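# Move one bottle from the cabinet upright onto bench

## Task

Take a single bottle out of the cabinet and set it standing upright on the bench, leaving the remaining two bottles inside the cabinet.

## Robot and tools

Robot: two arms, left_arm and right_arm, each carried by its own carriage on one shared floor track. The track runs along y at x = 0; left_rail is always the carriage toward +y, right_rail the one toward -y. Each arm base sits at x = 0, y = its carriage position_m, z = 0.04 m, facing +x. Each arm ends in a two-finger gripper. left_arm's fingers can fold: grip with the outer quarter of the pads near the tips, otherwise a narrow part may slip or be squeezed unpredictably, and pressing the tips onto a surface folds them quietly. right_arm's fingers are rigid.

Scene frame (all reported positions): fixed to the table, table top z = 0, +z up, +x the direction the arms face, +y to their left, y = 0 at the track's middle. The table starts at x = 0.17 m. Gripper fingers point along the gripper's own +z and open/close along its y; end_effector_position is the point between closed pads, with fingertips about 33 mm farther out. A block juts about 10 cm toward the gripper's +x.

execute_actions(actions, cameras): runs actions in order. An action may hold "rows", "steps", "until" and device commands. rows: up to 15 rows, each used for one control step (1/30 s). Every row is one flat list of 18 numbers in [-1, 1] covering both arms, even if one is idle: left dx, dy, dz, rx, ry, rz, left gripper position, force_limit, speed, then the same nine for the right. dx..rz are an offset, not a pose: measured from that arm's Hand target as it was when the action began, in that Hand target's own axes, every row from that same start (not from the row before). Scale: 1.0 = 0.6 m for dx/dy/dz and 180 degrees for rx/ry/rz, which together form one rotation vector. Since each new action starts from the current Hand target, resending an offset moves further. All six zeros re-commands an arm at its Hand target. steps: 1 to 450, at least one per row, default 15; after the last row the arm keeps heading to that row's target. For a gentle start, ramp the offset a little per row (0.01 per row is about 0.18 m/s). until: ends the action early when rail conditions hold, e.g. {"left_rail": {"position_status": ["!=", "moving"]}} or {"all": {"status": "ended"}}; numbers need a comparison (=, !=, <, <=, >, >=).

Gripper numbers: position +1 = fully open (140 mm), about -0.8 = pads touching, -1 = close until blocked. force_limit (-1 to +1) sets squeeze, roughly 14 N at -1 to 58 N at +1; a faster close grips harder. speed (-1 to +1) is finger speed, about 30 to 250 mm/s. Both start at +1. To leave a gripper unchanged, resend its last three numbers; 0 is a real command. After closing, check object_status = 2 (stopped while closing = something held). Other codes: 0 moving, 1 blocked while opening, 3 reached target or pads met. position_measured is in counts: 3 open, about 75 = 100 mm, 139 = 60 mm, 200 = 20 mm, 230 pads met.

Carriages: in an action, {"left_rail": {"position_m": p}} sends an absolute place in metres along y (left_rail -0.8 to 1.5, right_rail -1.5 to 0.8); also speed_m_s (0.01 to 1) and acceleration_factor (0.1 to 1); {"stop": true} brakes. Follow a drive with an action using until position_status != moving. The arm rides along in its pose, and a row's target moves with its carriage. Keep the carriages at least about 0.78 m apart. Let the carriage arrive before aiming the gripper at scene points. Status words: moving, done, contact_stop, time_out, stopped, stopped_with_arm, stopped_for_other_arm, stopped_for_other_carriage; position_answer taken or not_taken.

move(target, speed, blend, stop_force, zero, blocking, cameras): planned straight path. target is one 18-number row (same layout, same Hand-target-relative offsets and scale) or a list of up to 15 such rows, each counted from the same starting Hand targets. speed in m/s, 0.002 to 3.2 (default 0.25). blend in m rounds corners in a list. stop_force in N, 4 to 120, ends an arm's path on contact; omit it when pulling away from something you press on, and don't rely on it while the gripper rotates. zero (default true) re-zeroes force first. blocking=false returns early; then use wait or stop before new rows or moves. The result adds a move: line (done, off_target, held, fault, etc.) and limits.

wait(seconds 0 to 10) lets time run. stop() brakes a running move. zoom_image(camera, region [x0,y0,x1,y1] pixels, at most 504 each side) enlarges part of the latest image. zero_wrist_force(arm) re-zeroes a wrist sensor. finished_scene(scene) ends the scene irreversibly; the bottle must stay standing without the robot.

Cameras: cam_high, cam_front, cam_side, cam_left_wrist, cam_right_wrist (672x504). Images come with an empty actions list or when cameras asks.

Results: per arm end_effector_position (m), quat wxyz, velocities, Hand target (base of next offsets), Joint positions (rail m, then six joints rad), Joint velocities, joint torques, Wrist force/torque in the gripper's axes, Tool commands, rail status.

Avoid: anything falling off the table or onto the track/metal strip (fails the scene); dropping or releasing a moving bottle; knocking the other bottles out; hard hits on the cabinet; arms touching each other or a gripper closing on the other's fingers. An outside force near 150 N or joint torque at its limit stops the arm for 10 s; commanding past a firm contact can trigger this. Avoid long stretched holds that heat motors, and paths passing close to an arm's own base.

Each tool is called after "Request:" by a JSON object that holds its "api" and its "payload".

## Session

Request:
{"api": "execute_actions", "payload": {"actions": []}}

Scene clock: 0.00 s.
left_arm: end_effector_position=(+0.3563, +1.1092, +0.5790) position_measured=3 object_status=3 end_effector_quat_wxyz=(+0.000, +0.000, +1.000, +0.000) | right_arm: end_effector_position=(+0.3563, -0.9862, +0.5790) position_measured=3 object_status=3 end_effector_quat_wxyz=(+0.000, +0.000, +1.000, +0.000)
Joint positions: left_arm=[1.031 -0.281 -2.157 1.821 -1.235 -1.571 -0.28] | right_arm=[-1.065 -0.281 -2.157 1.821 -1.235 -1.571 -0.281]
Joint velocities: within noise
Joint torques (N m): no reading
Wrist force (N): no reading
Wrist torque (N m): no reading
Wrist force, peak (N): no reading
Hand target: left_arm +0.3563, +1.1092, +0.5790; +0.000, +0.000, +1.000, +0.000 | right_arm +0.3563, -0.9862, +0.5790; +0.000, +0.000, +1.000, +0.000
Tool commands: left_gripper/position=+1.0 left_gripper/force_limit=+1.0 left_gripper/speed=+1.0 right_gripper/position=+1.0 right_gripper/force_limit=+1.0 right_gripper/speed=+1.0
left_rail: position_m=1.031 position_status=done
right_rail: position_m=-1.065 position_status=done
camera_calibration:
cam_left_wrist: T_world_to_cam=[[-0.0356846, 0.999146, -0.0208276, -1.06906], [0.938537, 0.0406652, 0.342774, -0.579556], [0.343329, -0.00731568, -0.939187, 0.613212], [0, 0, 0, 1]] pos_world=[0.295252, 1.0962, 0.752311]
cam_right_wrist: T_world_to_cam=[[0.0352528, 0.998995, 0.0276858, 0.962871], [0.948042, -0.0421938, 0.315335, -0.5623], [0.316186, 0.0151309, -0.948577, 0.635061], [0, 0, 0, 1]] pos_world=[0.298343, -0.995238, 0.753059]

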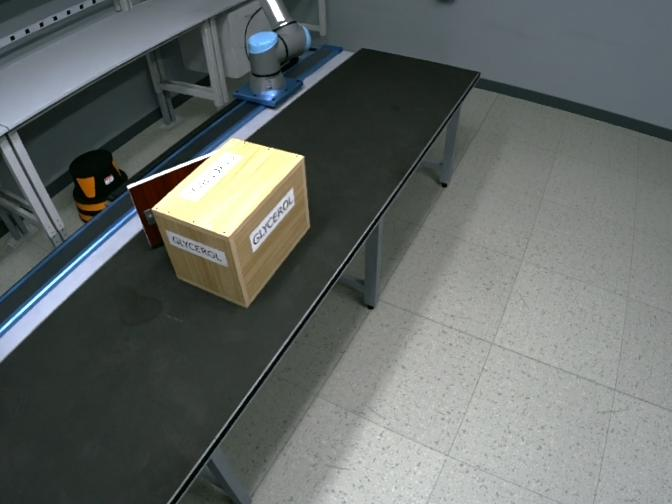

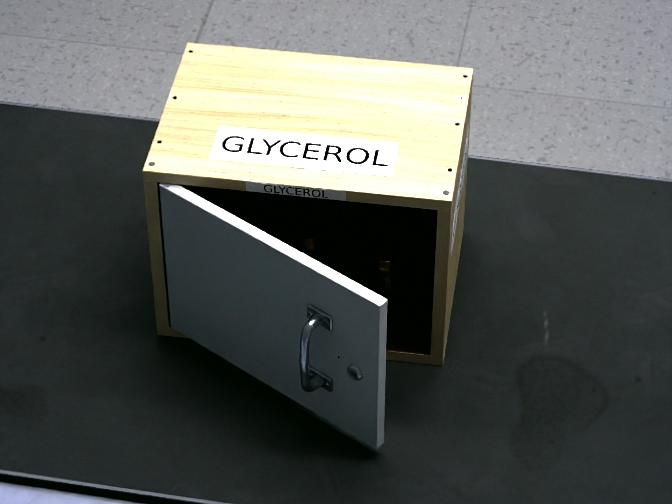

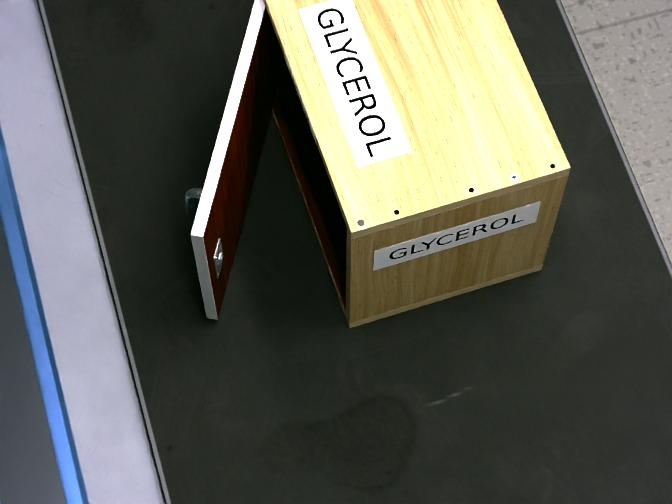

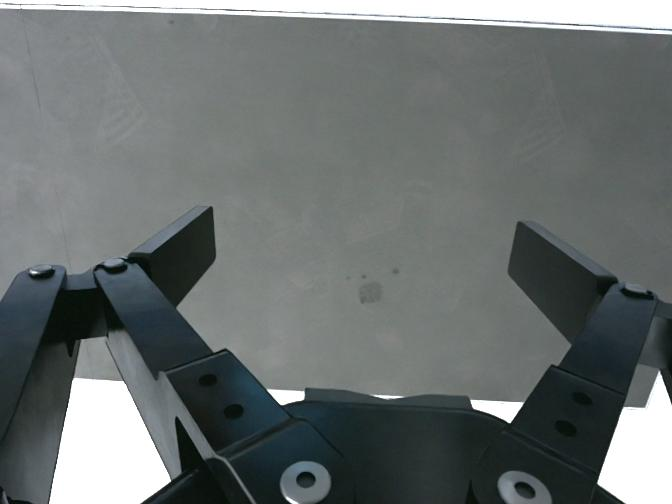

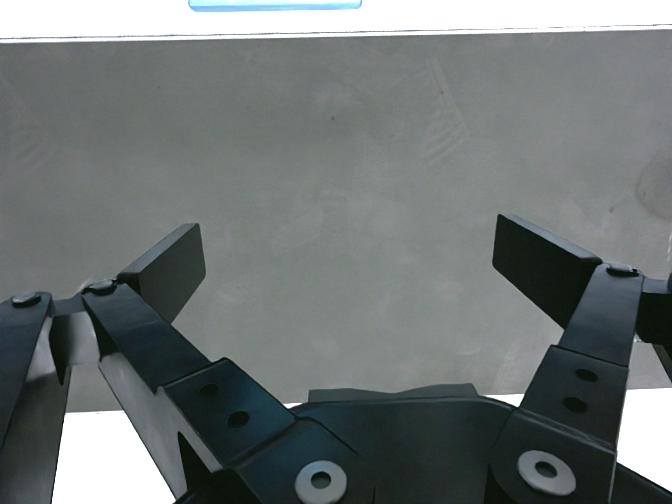

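Request:
{"api": "execute_actions", "payload": {"actions": [{"right_rail": {"position_m": -0.95}, "steps": 60, "until": {"right_rail": {"position_status": ["!=", "moving"]}}}]}}

Request:
{"api": "move", "payload": {"target": [[0,0,0,0,0,0,1,1,1, 0.2938,0.6303,0.1667,0,0,-0.7644,-0.75,0,0],[0,0,0,0,0,0,1,1,1, -0.0697,0.2985,-0.1175,0.39132,0.15177,-0.6778,-0.75,0,0],[0,0,0,0,0,0,1,1,1, -0.1115,0.2602,-0.5322,0.65113,0.25254,-0.49962,-0.75,0,0],[0,0,0,0,0,0,1,1,1, 0.084,0.4387,-0.8272,0.85057,0.32991,-0.2279,-0.75,0,0],[0,0,0,0,0,0,1,1,1, -0.1507,0.6957,-0.583,-0.68715,-0.35821,0.30776,-0.75,0,0],[0,0,0,0,0,0,1,1,1, 0.1005,0.9878,0.5983,-0.504,0.291,0.504,-0.75,0,0]], "blend": [0.03, 0.03, 0.03, 0.03, 0.03, 0], "speed": 0.6, "cameras": ["cam_front", "cam_side", "cam_right_wrist"]}}

Scene clock: 162.60 s.
left_arm: end_effector_position=(+0.3563, +1.1092, +0.5790) position_measured=3 object_status=3 end_effector_quat_wxyz=(+0.000, +0.000, +1.000, +0.000) | right_arm: end_effector_position=(+0.3563, -0.8714, +0.5790) position_measured=3 object_status=3 end_effector_quat_wxyz=(+0.000, +0.000, +1.000, +0.000)
Joint positions: left_arm=[1.031 -0.281 -2.157 1.821 -1.235 -1.571 -0.281] | right_arm=[-0.95 -0.281 -2.157 1.821 -1.235 -1.571 -0.281]
Joint torques (N m): left_arm=[-0.15 -1.34 -50.87 -4.4 0.11 0.12] | right_arm=[-1.05 1 -50.55 -5.32 -0.23 -0.13]
Wrist force (N): left_arm=[-0.4 0.1 -0.5] | right_arm=[0.1 -0.2 0.0]
Wrist torque (N m): left_arm=[0.01 0.09 0.00] | right_arm=[-0.05 -0.04 0.00]
Wrist force, peak (N): left_arm=[-0.8 0.2 -0.8] | right_arm=[0.2 -2.0 -0.1]
Hand target: left_arm +0.3563, +1.1092, +0.5790; +0.000, +0.000, +1.000, +0.000 | right_arm +0.3563, -0.8714, +0.5790; +0.000, +0.000, +1.000, +0.000
Tool commands: left_gripper/position=+1.0 left_gripper/force_limit=+1.0 left_gripper/speed=+1.0 right_gripper/position=+1.0 right_gripper/force_limit=+1.0 right_gripper/speed=+1.0
left_rail: position_m=1.031 position_status=done
right_rail: position_m=-0.950 position_status=done

Scene clock: 170.30 s.
left_arm: end_effector_position=(+0.3563, +1.1092, +0.5790) position_measured=3 object_status=3 end_effector_quat_wxyz=(+0.000, +0.000, +1.000, +0.000) | right_arm: end_effector_position=(+0.2961, -0.2788, +0.2200) position_measured=223 object_status=3 end_effector_quat_wxyz=(-0.353, +0.612, +0.354, +0.612)
Joint positions: left_arm=[1.031 -0.281 -2.157 1.821 -1.235 -1.571 -0.281] | right_arm=[-0.95 0.794 -1.468 2.499 -1.031 -4.966 0]
Joint torques (N m): left_arm=[0.17 -2.28 -51.42 -4.44 -0.56 0.44] | right_arm=[-16.82 -24.11 -18.45 -7.34 -3.86 3.55]
Wrist force (N): left_arm=[-0.1 -0.1 -0.5] | right_arm=[0.0 -0.2 -1.1]
Wrist torque (N m): left_arm=[-0.02 0.02 0.00] | right_arm=[-0.23 0.08 0.33]
Wrist force, peak (N): left_arm=[-0.6 -0.3 -1.0] | right_arm=[-1.2 -1.9 -2.7]
Hand target: left_arm +0.3563, +1.1092, +0.5790; +0.000, +0.000, +1.000, +0.000 | right_arm +0.2961, -0.2788, +0.2200; -0.354, +0.612, +0.354, +0.612
Off the commanded pose: left_arm 0.000 m, 0 deg | right_arm 0.000 m, 0 deg.
left_rail: position_m=1.031 position_status=done
right_rail: position_m=-0.950 position_status=done
move: done
camera_calibration:
cam_right_wrist: T_world_to_cam=[[0.85135, -0.523428, -0.03501, -0.383982], [-0.193989, -0.25211, -0.948055, 0.195386], [0.487412, 0.813919, -0.316173, 0.335779], [0, 0, 0, 1]] pos_world=[0.201143, -0.425025, 0.277958]
Images, in order (width x height): cam_front 672x504, cam_side 672x504, cam_right_wrist 672x504.

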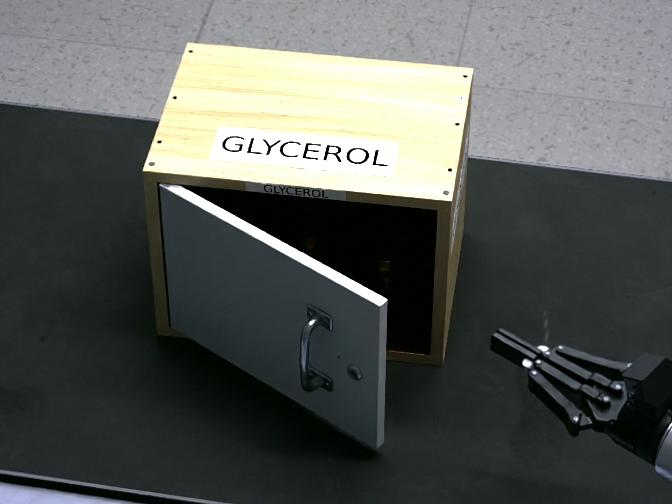

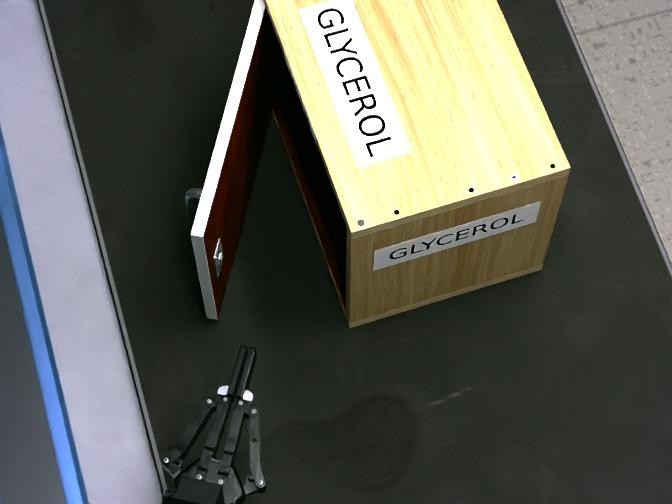

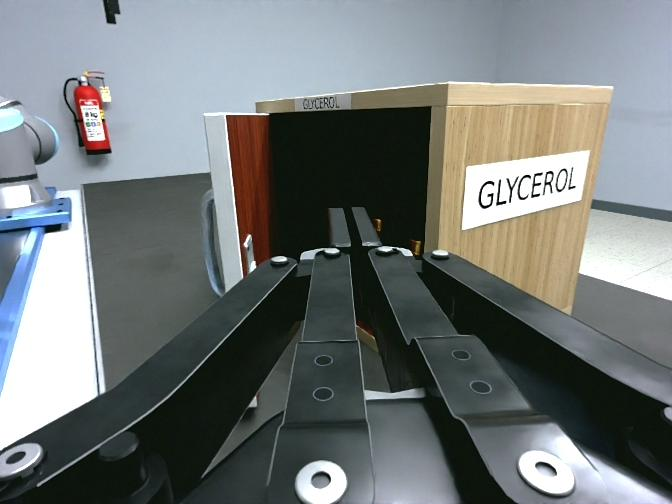

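Request:
{"api": "move", "payload": {"target": [[0,0,0,0,0,0,1,1,1, 0,-0.011,0.3257,0,0,0,-0.75,0,0],[0,0,0,0,0,0,1,1,1, 0,-0.2158,0.3617,0,0,0,-0.75,0,0],[0,0,0,0,0,0,1,1,1, 0,-0.3748,0.4012,0,0,0,-0.75,0,0],[0,0,0,0,0,0,1,1,1, 0,-0.5105,0.4923,0,0,0,-0.75,0,0],[0,0,0,0,0,0,1,1,1, 0,-0.607,0.6243,0,0,0,-0.75,0,0]], "blend": [0.01, 0.03, 0.03, 0.03, 0], "speed": [0.22, 0.16, 0.16, 0.16, 0.16], "stop_force": 25, "cameras": ["cam_front", "cam_high"]}}

Scene clock: 186.33 s.
left_arm: end_effector_position=(+0.3563, +1.1092, +0.5790) position_measured=3 object_status=3 end_effector_quat_wxyz=(+0.000, +0.000, +1.000, +0.000) | right_arm: end_effector_position=(+0.1679, +0.2277, +0.2199) position_measured=223 object_status=3 end_effector_quat_wxyz=(-0.354, +0.612, +0.354, +0.612)
Joint positions: left_arm=[1.031 -0.281 -2.157 1.821 -1.235 -1.571 -0.281] | right_arm=[-0.95 1.375 -0.847 1.484 -0.637 -4.385 0]
Joint torques (N m): left_arm=[-0.19 -1.22 -51.72 -4.49 -0.1 0.54] | right_arm=[12.78 -94.94 -50.21 -0.27 3.35 3.73]
Wrist force (N): left_arm=[-0.5 0.2 -0.1] | right_arm=[-0.6 0.8 -2.9]
Wrist torque (N m): left_arm=[0.05 0.12 0.00] | right_arm=[-0.14 0.05 0.32]
Wrist force, peak (N): left_arm=[-0.9 -0.2 -1.0] | right_arm=[0.2 5.0 -3.5]
Hand target: left_arm +0.3563, +1.1092, +0.5790; +0.000, +0.000, +1.000, +0.000 | right_arm +0.1679, +0.2277, +0.2199; -0.354, +0.612, +0.354, +0.612
Off the commanded pose: left_arm 0.000 m, 0 deg | right_arm 0.000 m, 0 deg.
left_rail: position_m=1.031 position_status=done
right_rail: position_m=-0.950 position_status=done
move: done
Images, in order (width x height): cam_high 672x504, cam_front 672x504.

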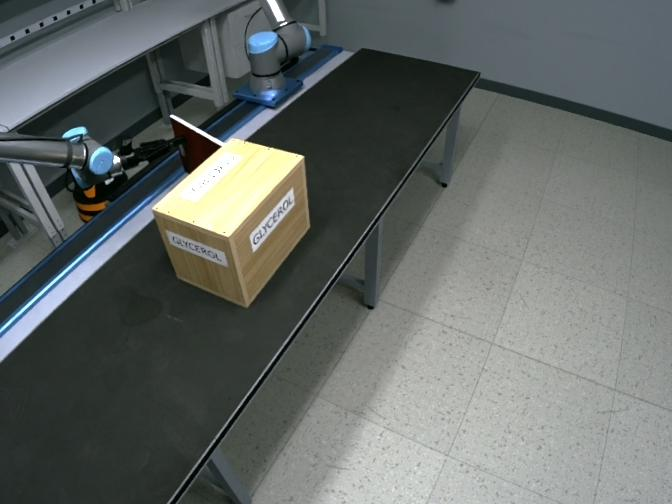

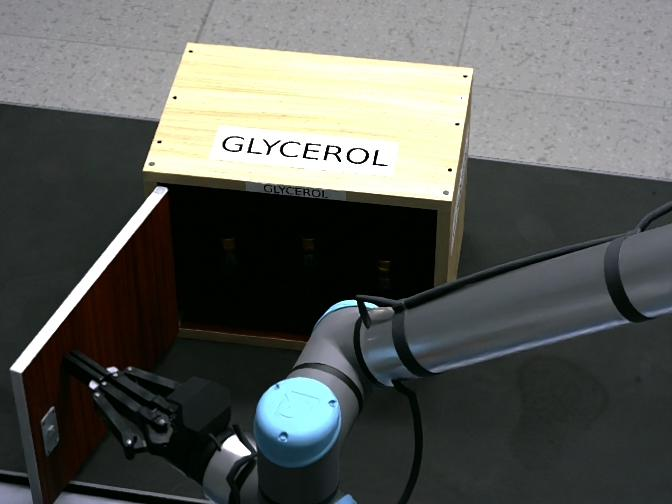

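Request:
{"api": "move", "payload": {"target": [[0,0,0,0,0,0,1,1,1, 0,0.2265,-0.242,0,0,0,-0.16,0,0],[0,0,0,0,0,0,1,1,1, -0.1167,0.9073,-0.8478,-0.2667,0,0,-0.16,0,0]], "blend": [0.05, 0], "speed": 0.55}}

Request:
{"api": "execute_actions", "payload": {"actions": [{"right_rail": {"position_m": -0.466}, "steps": 75, "until": {"right_rail": {"position_status": ["!=", "moving"]}}}], "cameras": ["cam_front", "cam_right_wrist"]}}

Scene clock: 199.67 s.
left_arm: end_effector_position=(+0.3563, +1.1092, +0.5790) position_measured=3 object_status=3 end_effector_quat_wxyz=(+0.000, +0.000, +1.000, +0.000) | right_arm: end_effector_position=(+0.3851, -0.4849, +0.1500) position_measured=149 object_status=3 end_effector_quat_wxyz=(-0.074, +0.703, +0.074, +0.703)
Joint positions: left_arm=[1.031 -0.281 -2.157 1.821 -1.235 -1.571 -0.281] | right_arm=[-0.95 0.987 -1.291 2.526 -1.236 -3.935 0]
Joint torques (N m): left_arm=[-0.6 -1.92 -51.78 -4.43 -0.33 0.73] | right_arm=[-16.25 -62.74 -9.8 -6.39 -3.69 -3.63]
Wrist force (N): left_arm=[-0.8 0.0 -0.3] | right_arm=[0.0 -0.3 -1.5]
Wrist torque (N m): left_arm=[-0.02 0.18 0.00] | right_arm=[-0.27 0.07 0.48]
Wrist force, peak (N): left_arm=[-0.8 0.3 -0.8] | right_arm=[0.4 1.5 -3.2]
Hand target: left_arm +0.3563, +1.1092, +0.5790; +0.000, +0.000, +1.000, +0.000 | right_arm +0.3851, -0.4850, +0.1500; -0.074, +0.703, +0.074, +0.703
Off the commanded pose: left_arm 0.000 m, 0 deg | right_arm 0.000 m, 0 deg.
left_rail: position_m=1.031 position_status=done
right_rail: position_m=-0.950 position_status=done
move: done

Scene clock: 201.53 s.
left_arm: end_effector_position=(+0.3563, +1.1092, +0.5790) position_measured=3 object_status=3 end_effector_quat_wxyz=(+0.000, +0.000, +1.000, +0.000) | right_arm: end_effector_position=(+0.3851, -0.0010, +0.1500) position_measured=149 object_status=3 end_effector_quat_wxyz=(-0.074, +0.703, +0.074, +0.703)
Joint positions: left_arm=[1.031 -0.281 -2.157 1.821 -1.235 -1.571 -0.281] | right_arm=[-0.466 0.986 -1.291 2.526 -1.236 -3.936 0]
Joint torques (N m): left_arm=[-0.81 -1.31 -52.06 -4.31 -0.24 0.77] | right_arm=[-9.9 -47.2 -20.68 -2.65 -1.56 -3.63]
Wrist force (N): left_arm=[-0.4 0.2 0.0] | right_arm=[0.3 -0.3 -1.2]
Wrist torque (N m): left_arm=[0.05 0.08 0.00] | right_arm=[-0.27 0.04 0.48]
Wrist force, peak (N): left_arm=[-0.8 0.0 -0.8] | right_arm=[0.2 1.6 -1.6]
Hand target: left_arm +0.3563, +1.1092, +0.5790; +0.000, +0.000, +1.000, +0.000 | right_arm +0.3851, -0.0010, +0.1500; -0.074, +0.703, +0.074, +0.703
Tool commands: left_gripper/position=+1.0 left_gripper/force_limit=+1.0 left_gripper/speed=+1.0 right_gripper/position=-0.16 right_gripper/force_limit=+0.0 right_gripper/speed=+0.0
Off the commanded pose: left_arm 0.000 m, 0 deg | right_arm 0.000 m, 0 deg.
left_rail: position_m=1.031 position_status=done
right_rail: position_m=-0.466 position_status=done
camera_calibration:
cam_right_wrist: T_world_to_cam=[[0.180674, -0.982914, -0.0351732, -0.0589627], [-0.31697, -0.0243354, -0.948123, 0.263967], [0.931068, 0.18245, -0.315951, -0.127367], [0, 0, 0, 1]] pos_world=[0.212909, -0.0282936, 0.207957]
Images, in order (width x height): cam_front 672x504, cam_right_wrist 672x504.

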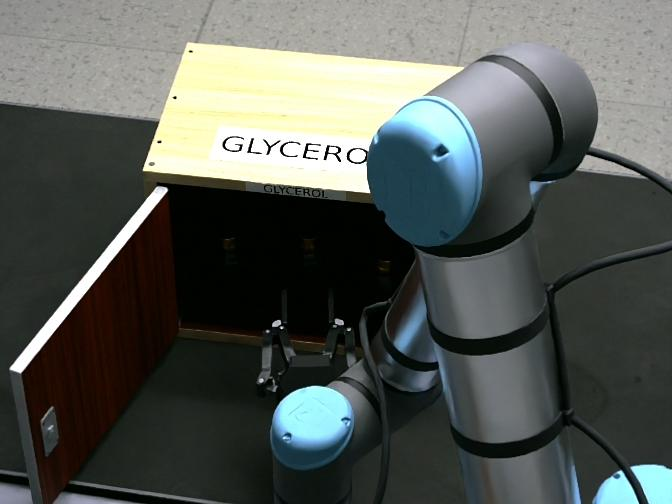

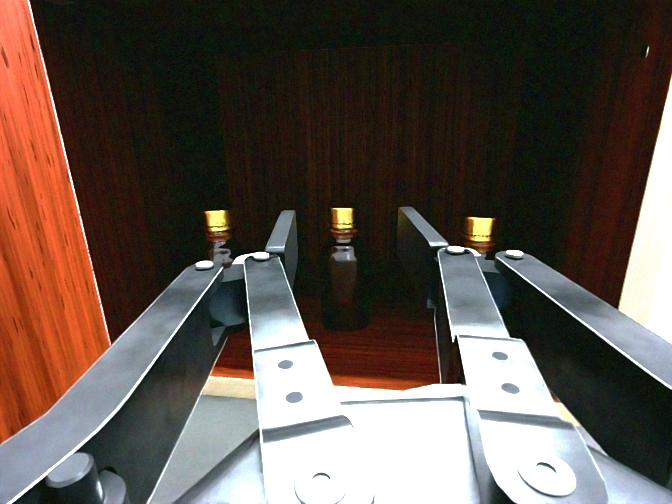

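Request:
{"api": "zoom_image", "payload": {"camera": "cam_right_wrist", "region": [180, 180, 520, 350]}}

Request:
{"api": "zoom_image", "payload": {"camera": "cam_front", "region": [160, 180, 440, 360]}}

Scaled by 1.482.

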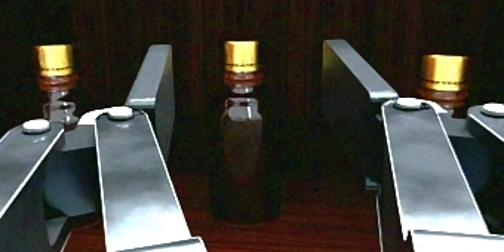

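Scaled by 1.800.

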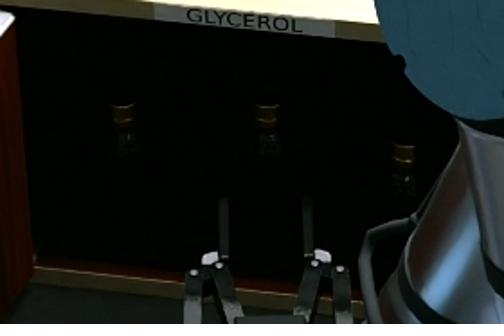

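Request:
{"api": "move", "payload": {"target": [[0,0,0,0,0,0,1,1,1, -0.0367,0.0038,0.0833,0,0,0,-0.16,0,0],[0,0,0,0,0,0,1,1,1, -0.0367,0.0038,0.25,0,0,0,-0.16,0,0],[0,0,0,0,0,0,1,1,1, -0.0367,0.0038,0.25,0,0,0,-1,0,-1]], "blend": [0.015, 0, 0], "speed": [0.2, 0.14, 0.1]}}

Request:
{"api": "wait", "payload": {"seconds": 0.4, "cameras": ["cam_front", "cam_right_wrist"]}}

Scene clock: 241.43 s.
left_arm: end_effector_position=(+0.3563, +1.1092, +0.5790) position_measured=3 object_status=3 end_effector_quat_wxyz=(+0.000, +0.000, +1.000, +0.000) | right_arm: end_effector_position=(+0.5323, +0.0280, +0.1280) position_measured=189 object_status=0 end_effector_quat_wxyz=(-0.074, +0.703, +0.074, +0.703)
Joint positions: left_arm=[1.031 -0.281 -2.157 1.821 -1.235 -1.571 -0.281] | right_arm=[-0.466 0.749 -1.171 2.393 -1.222 -4.173 0]
Joint torques (N m): left_arm=[-0.63 -0.93 -52.39 -4.3 -0.07 1.08] | right_arm=[-12.63 -48.56 -26.22 -3.32 -3.28 3.69]
Wrist force (N): left_arm=[-0.4 -0.2 -0.6] | right_arm=[-2.2 -0.2 -1.2]
Wrist torque (N m): left_arm=[-0.03 0.09 0.00] | right_arm=[-0.24 -0.04 0.48]
Wrist force, peak (N): left_arm=[-1.0 -0.3 -0.7] | right_arm=[-2.8 -0.1 -1.3]
Hand target: left_arm +0.3563, +1.1092, +0.5790; +0.000, +0.000, +1.000, +0.000 | right_arm +0.5323, +0.0280, +0.1280; -0.074, +0.703, +0.074, +0.703
Off the commanded pose: left_arm 0.000 m, 0 deg | right_arm 0.000 m, 0 deg.
left_rail: position_m=1.031 position_status=done
right_rail: position_m=-0.466 position_status=done
move: done

Scene clock: 241.83 s.
left_arm: end_effector_position=(+0.3563, +1.1092, +0.5790) position_measured=3 object_status=3 end_effector_quat_wxyz=(+0.000, +0.000, +1.000, +0.000) | right_arm: end_effector_position=(+0.5323, +0.0280, +0.1280) position_measured=189 object_status=2 end_effector_quat_wxyz=(-0.074, +0.703, +0.074, +0.703)
Joint positions: left_arm=[1.031 -0.281 -2.157 1.821 -1.235 -1.571 -0.281] | right_arm=[-0.466 0.749 -1.171 2.393 -1.222 -4.173 0]
Joint torques (N m): left_arm=[-0.28 -1.41 -52.55 -4.29 -0.12 0.98] | right_arm=[-14.19 -53.42 -26.51 -5.02 -2.93 3.71]
Wrist force (N): left_arm=[-0.3 0.3 -0.4] | right_arm=[-2.3 0.1 -1.0]
Wrist torque (N m): left_arm=[0.05 0.06 0.00] | right_arm=[-0.19 0.00 0.49]
Wrist force, peak (N): left_arm=[-0.6 -0.2 -0.9] | right_arm=[-2.5 -0.3 -1.3]
Hand target: left_arm +0.3563, +1.1092, +0.5790; +0.000, +0.000, +1.000, +0.000 | right_arm +0.5323, +0.0280, +0.1280; -0.074, +0.703, +0.074, +0.703
Tool commands: left_gripper/position=+1.0 left_gripper/force_limit=+1.0 left_gripper/speed=+1.0 right_gripper/position=-1.0 right_gripper/force_limit=+0.0 right_gripper/speed=-1.0
Off the commanded pose: left_arm 0.000 m, 0 deg | right_arm 0.000 m, 0 deg.
left_rail: position_m=1.031 position_status=done
right_rail: position_m=-0.466 position_status=done
wait: 0.40 s
camera_calibration:
cam_right_wrist: T_world_to_cam=[[0.180718, -0.982909, -0.0350856, -0.0578596], [-0.317072, -0.0244543, -0.948086, 0.290502], [0.931024, 0.182461, -0.316072, -0.276624], [0, 0, 0, 1]] pos_world=[0.36011, 0.000706365, 0.185958]
Images, in order (width x height): cam_front 672x504, cam_right_wrist 672x504.

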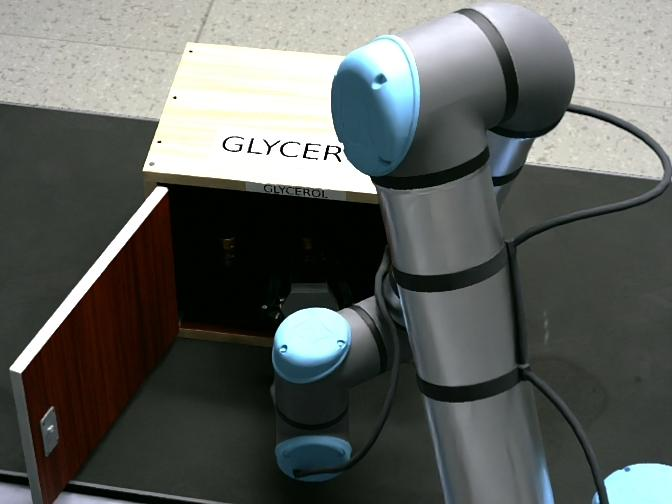

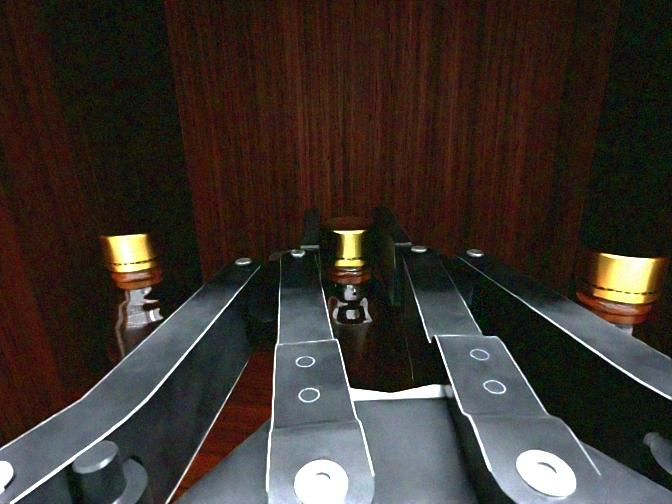

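Request:
{"api": "move", "payload": {"target": [[0,0,0,0,0,0,1,1,1, 0.05,0,0,0,0,0,-1,0,-1],[0,0,0,0,0,0,1,1,1, 0.05,0,-0.25,0,0,0,-1,0,-1]], "blend": [0.008, 0], "speed": [0.09, 0.17], "cameras": ["cam_front"]}}

Request:
{"api": "execute_actions", "payload": {"actions": [{"right_rail": {"position_m": -0.736, "speed_m_s": 0.3, "acceleration_factor": 0.4}, "steps": 120, "until": {"right_rail": {"position_status": ["!=", "moving"]}}}]}}

Request:
{"api": "move", "payload": {"target": [0,0,0,0,0,0,1,1,1, -0.0708,0,0,0,0,0,-1,0,-1], "speed": 0.09}}

Request:
{"api": "move", "payload": {"target": [0,0,0,0,0,0,1,1,1, -0.025,0,0,0,0,0,-1,0,-1], "speed": 0.012, "stop_force": 5, "cameras": ["cam_front", "cam_side", "cam_right_wrist"]}}

Scene clock: 260.47 s.
left_arm: end_effector_position=(+0.3563, +1.1092, +0.5790) position_measured=3 object_status=3 end_effector_quat_wxyz=(+0.000, +0.000, +1.000, +0.000) | right_arm: end_effector_position=(+0.3857, -0.0032, +0.1580) position_measured=189 object_status=2 end_effector_quat_wxyz=(-0.074, +0.703, +0.074, +0.703)
Joint positions: left_arm=[1.031 -0.281 -2.157 1.821 -1.235 -1.571 -0.281] | right_arm=[-0.466 0.982 -1.314 2.528 -1.214 -3.94 0]
Joint torques (N m): left_arm=[-0.58 -1.71 -52.12 -4.37 -0.1 0.91] | right_arm=[13.28 -62.69 -11.4 -5.99 3.54 -3.75]
Wrist force (N): left_arm=[-0.7 -0.1 0.0] | right_arm=[-2.2 -0.1 -1.1]
Wrist torque (N m): left_arm=[-0.02 0.16 0.00] | right_arm=[-0.24 -0.01 0.44]
Wrist force, peak (N): left_arm=[-0.9 -0.1 -0.6] | right_arm=[-2.6 0.0 -3.6]
Hand target: left_arm +0.3563, +1.1092, +0.5790; +0.000, +0.000, +1.000, +0.000 | right_arm +0.3856, -0.0032, +0.1580; -0.074, +0.703, +0.074, +0.703
Off the commanded pose: left_arm 0.000 m, 0 deg | right_arm 0.000 m, 0 deg.
left_rail: position_m=1.031 position_status=done
right_rail: position_m=-0.466 position_status=done
move: done
Images, in order (width x height): cam_front 672x504.

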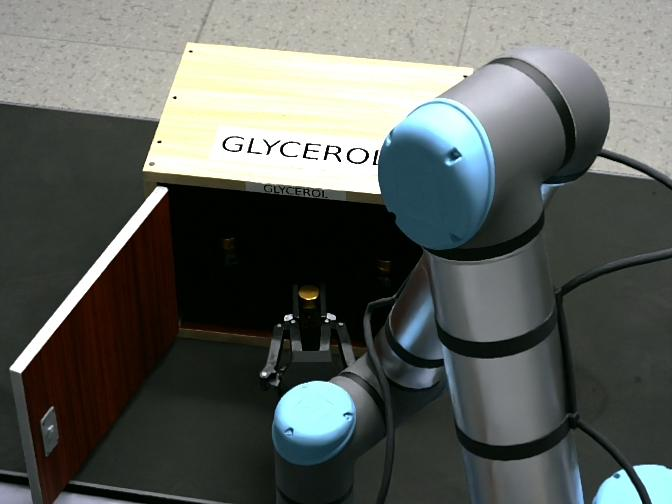

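Scene clock: 262.60 s.
left_arm: end_effector_position=(+0.3563, +1.1092, +0.5790) position_measured=3 object_status=3 end_effector_quat_wxyz=(+0.000, +0.000, +1.000, +0.000) | right_arm: end_effector_position=(+0.3856, -0.2732, +0.1580) position_measured=189 object_status=2 end_effector_quat_wxyz=(-0.074, +0.703, +0.074, +0.703)
Joint positions: left_arm=[1.031 -0.281 -2.157 1.821 -1.235 -1.571 -0.281] | right_arm=[-0.736 0.982 -1.314 2.528 -1.214 -3.94 0]
Joint torques (N m): left_arm=[-0.25 -0.33 -52.06 -4.16 0.02 1.02] | right_arm=[8.41 -54.43 -23.12 -0.5 2.4 -3.41]
Wrist force (N): left_arm=[-0.5 0.0 -0.5] | right_arm=[-2.5 -0.1 -1.2]
Wrist torque (N m): left_arm=[0.00 0.12 0.00] | right_arm=[-0.22 0.02 0.45]
Wrist force, peak (N): left_arm=[-1.1 -0.3 0.0] | right_arm=[-2.7 0.8 -1.7]
Hand target: left_arm +0.3563, +1.1092, +0.5790; +0.000, +0.000, +1.000, +0.000 | right_arm +0.3856, -0.2732, +0.1580; -0.074, +0.703, +0.074, +0.703
Tool commands: left_gripper/position=+1.0 left_gripper/force_limit=+1.0 left_gripper/speed=+1.0 right_gripper/position=-1.0 right_gripper/force_limit=+0.0 right_gripper/speed=-1.0
Off the commanded pose: left_arm 0.000 m, 0 deg | right_arm 0.000 m, 0 deg.
left_rail: position_m=1.031 position_status=done
right_rail: position_m=-0.736 speed_m_s=0.30 position_status=done

Scene clock: 263.67 s.
left_arm: end_effector_position=(+0.3563, +1.1092, +0.5790) position_measured=3 object_status=3 end_effector_quat_wxyz=(+0.000, +0.000, +1.000, +0.000) | right_arm: end_effector_position=(+0.3856, -0.2733, +0.1156) position_measured=189 object_status=2 end_effector_quat_wxyz=(-0.074, +0.703, +0.074, +0.703)
Joint positions: left_arm=[1.031 -0.281 -2.157 1.821 -1.235 -1.571 -0.281] | right_arm=[-0.736 0.982 -1.199 2.536 -1.338 -3.94 0]
Joint torques (N m): left_arm=[-0.37 -1.26 -52.17 -4.34 -0.24 1.12] | right_arm=[-13.75 -38.06 -5.66 -6.59 -3.64 -3.76]
Wrist force (N): left_arm=[-0.2 0.1 -0.7] | right_arm=[-2.6 -0.3 -0.7]
Wrist torque (N m): left_arm=[0.03 0.04 0.01] | right_arm=[-0.27 0.04 0.43]
Wrist force, peak (N): left_arm=[-0.6 -0.4 -0.4] | right_arm=[-3.5 0.0 -1.5]
Hand target: left_arm +0.3563, +1.1092, +0.5790; +0.000, +0.000, +1.000, +0.000 | right_arm +0.3856, -0.2732, +0.1155; -0.074, +0.703, +0.074, +0.703
Off the commanded pose: left_arm 0.000 m, 0 deg | right_arm 0.000 m, 0 deg.
left_rail: position_m=1.031 position_status=done
right_rail: position_m=-0.736 speed_m_s=0.30 position_status=done
move: done

Scene clock: 265.33 s.
left_arm: end_effector_position=(+0.3563, +1.1092, +0.5790) position_measured=3 object_status=3 end_effector_quat_wxyz=(+0.000, +0.000, +1.000, +0.000) | right_arm: end_effector_position=(+0.3856, -0.2732, +0.1095) position_measured=189 object_status=2 end_effector_quat_wxyz=(-0.074, +0.703, +0.074, +0.703)
Joint positions: left_arm=[1.031 -0.281 -2.157 1.821 -1.235 -1.571 -0.281] | right_arm=[-0.736 0.982 -1.182 2.536 -1.355 -3.94 0]
Joint torques (N m): left_arm=[-0.78 -1.35 -53.1 -4.42 0 0.89] | right_arm=[-4.2 -67.67 -9.04 -0.13 -3.23 -0.61]
Wrist force (N): left_arm=[-0.4 0.1 -0.3] | right_arm=[-0.9 -0.8 -1.0]
Wrist torque (N m): left_arm=[0.03 0.09 0.00] | right_arm=[-0.26 0.05 0.52]
Wrist force, peak (N): left_arm=[-0.4 -0.1 -0.9] | right_arm=[16.7 2.9 -2.5]
Hand target: left_arm +0.3563, +1.1092, +0.5790; +0.000, +0.000, +1.000, +0.000 | right_arm +0.3856, -0.2732, +0.1095; -0.074, +0.703, +0.074, +0.703 (not the last commanded pose)
Off the commanded pose: left_arm 0.000 m, 0 deg | right_arm 0.009 m, 0 deg.
left_rail: position_m=1.031 position_status=done
right_rail: position_m=-0.736 speed_m_s=0.30 position_status=done
move: contact (right_arm)
camera_calibration:
cam_right_wrist: T_world_to_cam=[[0.180653, -0.982925, -0.0349776, -0.328062], [-0.31706, -0.0245349, -0.948088, 0.218961], [0.931041, 0.182365, -0.316078, -0.0909953], [0, 0, 0, 1]] pos_world=[0.213409, -0.300494, 0.167358]
Images, in order (width x height): cam_front 672x504, cam_side 672x504, cam_right_wrist 672x504.

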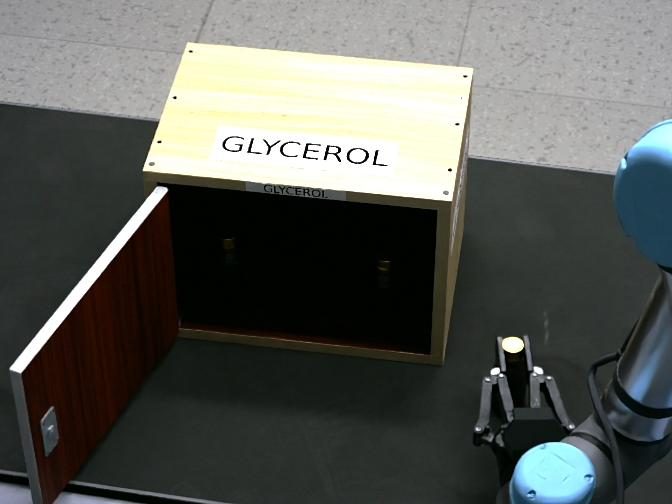

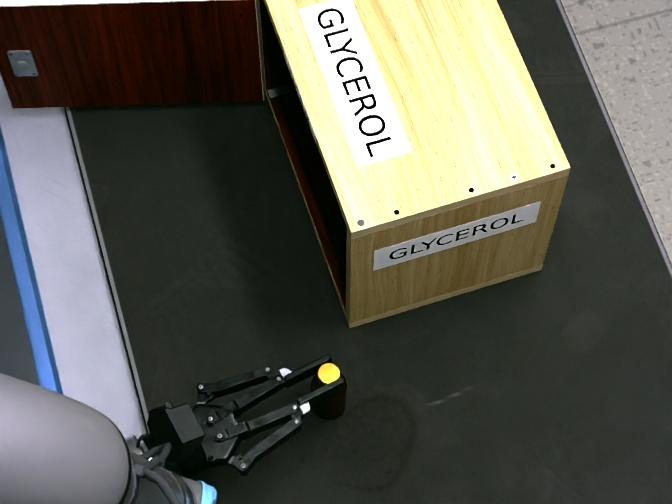

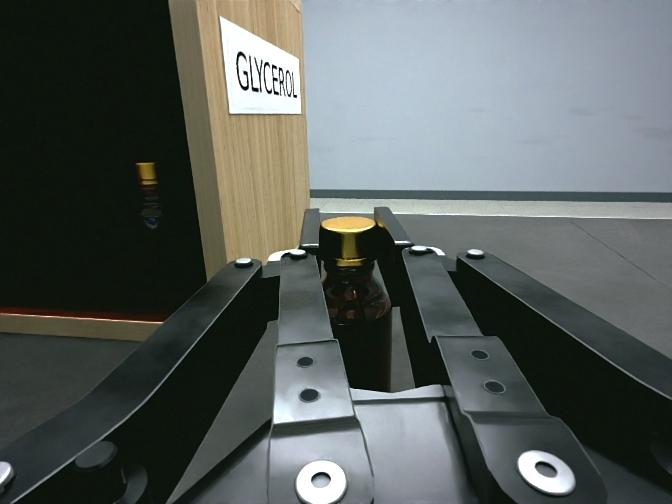

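Request:
{"api": "move", "payload": {"target": [[0,0,0,0,0,0,1,1,1, 0,0,0,0,0,0,-0.16,0,-1],[0,0,0,0,0,0,1,1,1, 0.1,0,0,0,0,0,-0.16,0,-1],[0,0,0,0,0,0,1,1,1, 0.23,0,-0.05,0,0,0,-0.16,0,-1]], "blend": [0, 0.02, 0], "speed": [0.1, 0.12, 0.25], "cameras": ["cam_high", "cam_front", "cam_side"]}}

Scene clock: 276.27 s.
left_arm: end_effector_position=(+0.3563, +1.1092, +0.5790) position_measured=3 object_status=3 end_effector_quat_wxyz=(+0.000, +0.000, +1.000, +0.000) | right_arm: end_effector_position=(+0.3562, -0.2795, +0.2474) position_measured=149 object_status=3 end_effector_quat_wxyz=(-0.074, +0.703, +0.074, +0.703)
Joint positions: left_arm=[1.031 -0.281 -2.157 1.821 -1.235 -1.571 -0.281] | right_arm=[-0.736 1.043 -1.548 2.501 -0.953 -3.878 0]
Joint torques (N m): left_arm=[0.54 -0.58 -52.49 -4.33 -0.2 1.11] | right_arm=[12.51 -50.58 -36.75 0.71 3.92 3.58]
Wrist force (N): left_arm=[0.2 -0.2 -0.1] | right_arm=[0.4 -0.1 -0.7]
Wrist torque (N m): left_arm=[-0.04 -0.03 -0.01] | right_arm=[-0.25 -0.02 0.33]
Wrist force, peak (N): left_arm=[-1.1 -0.4 -0.2] | right_arm=[2.2 0.0 -1.6]
Hand target: left_arm +0.3563, +1.1092, +0.5790; +0.000, +0.000, +1.000, +0.000 | right_arm +0.3562, -0.2795, +0.2475; -0.074, +0.703, +0.074, +0.703
Off the commanded pose: left_arm 0.000 m, 0 deg | right_arm 0.000 m, 0 deg.
left_rail: position_m=1.031 position_status=done
right_rail: position_m=-0.736 speed_m_s=0.30 position_status=done
move: done
Images, in order (width x height): cam_high 672x504, cam_front 672x504, cam_side 672x504.

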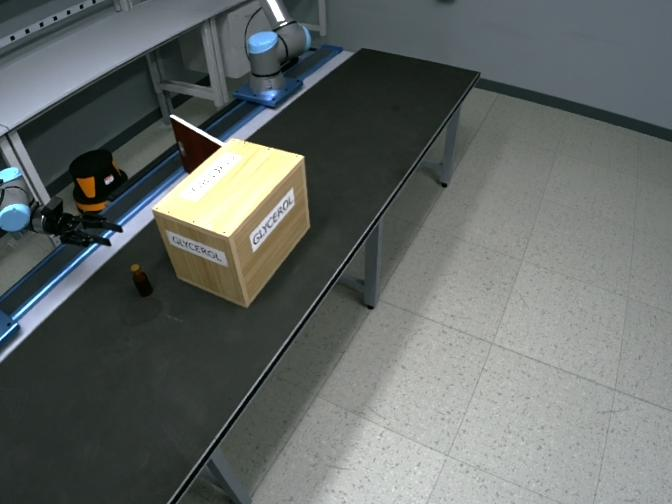

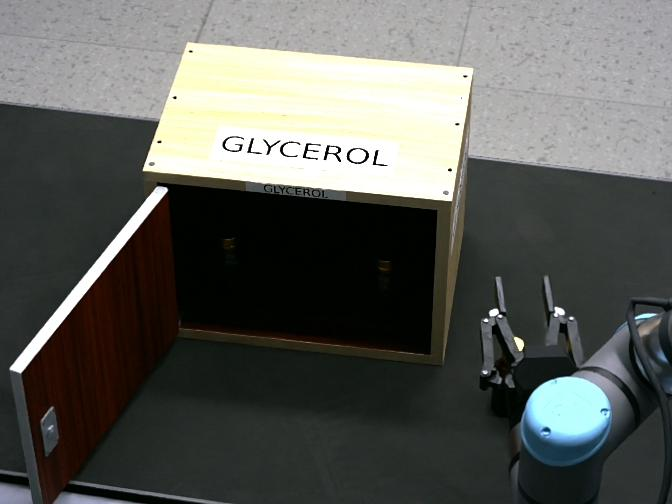

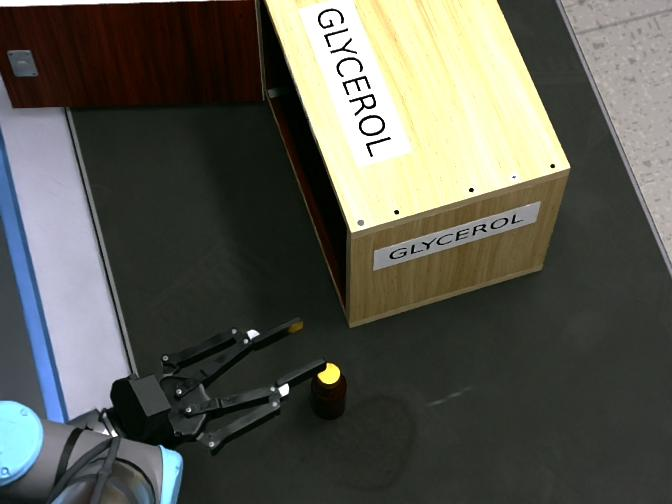

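The bottle is standing upright on the bench, and the other two are still in the cabinet.

Request:
{"api": "finished_scene", "payload": {"scene": 2}}

The scene is finished: the task was done.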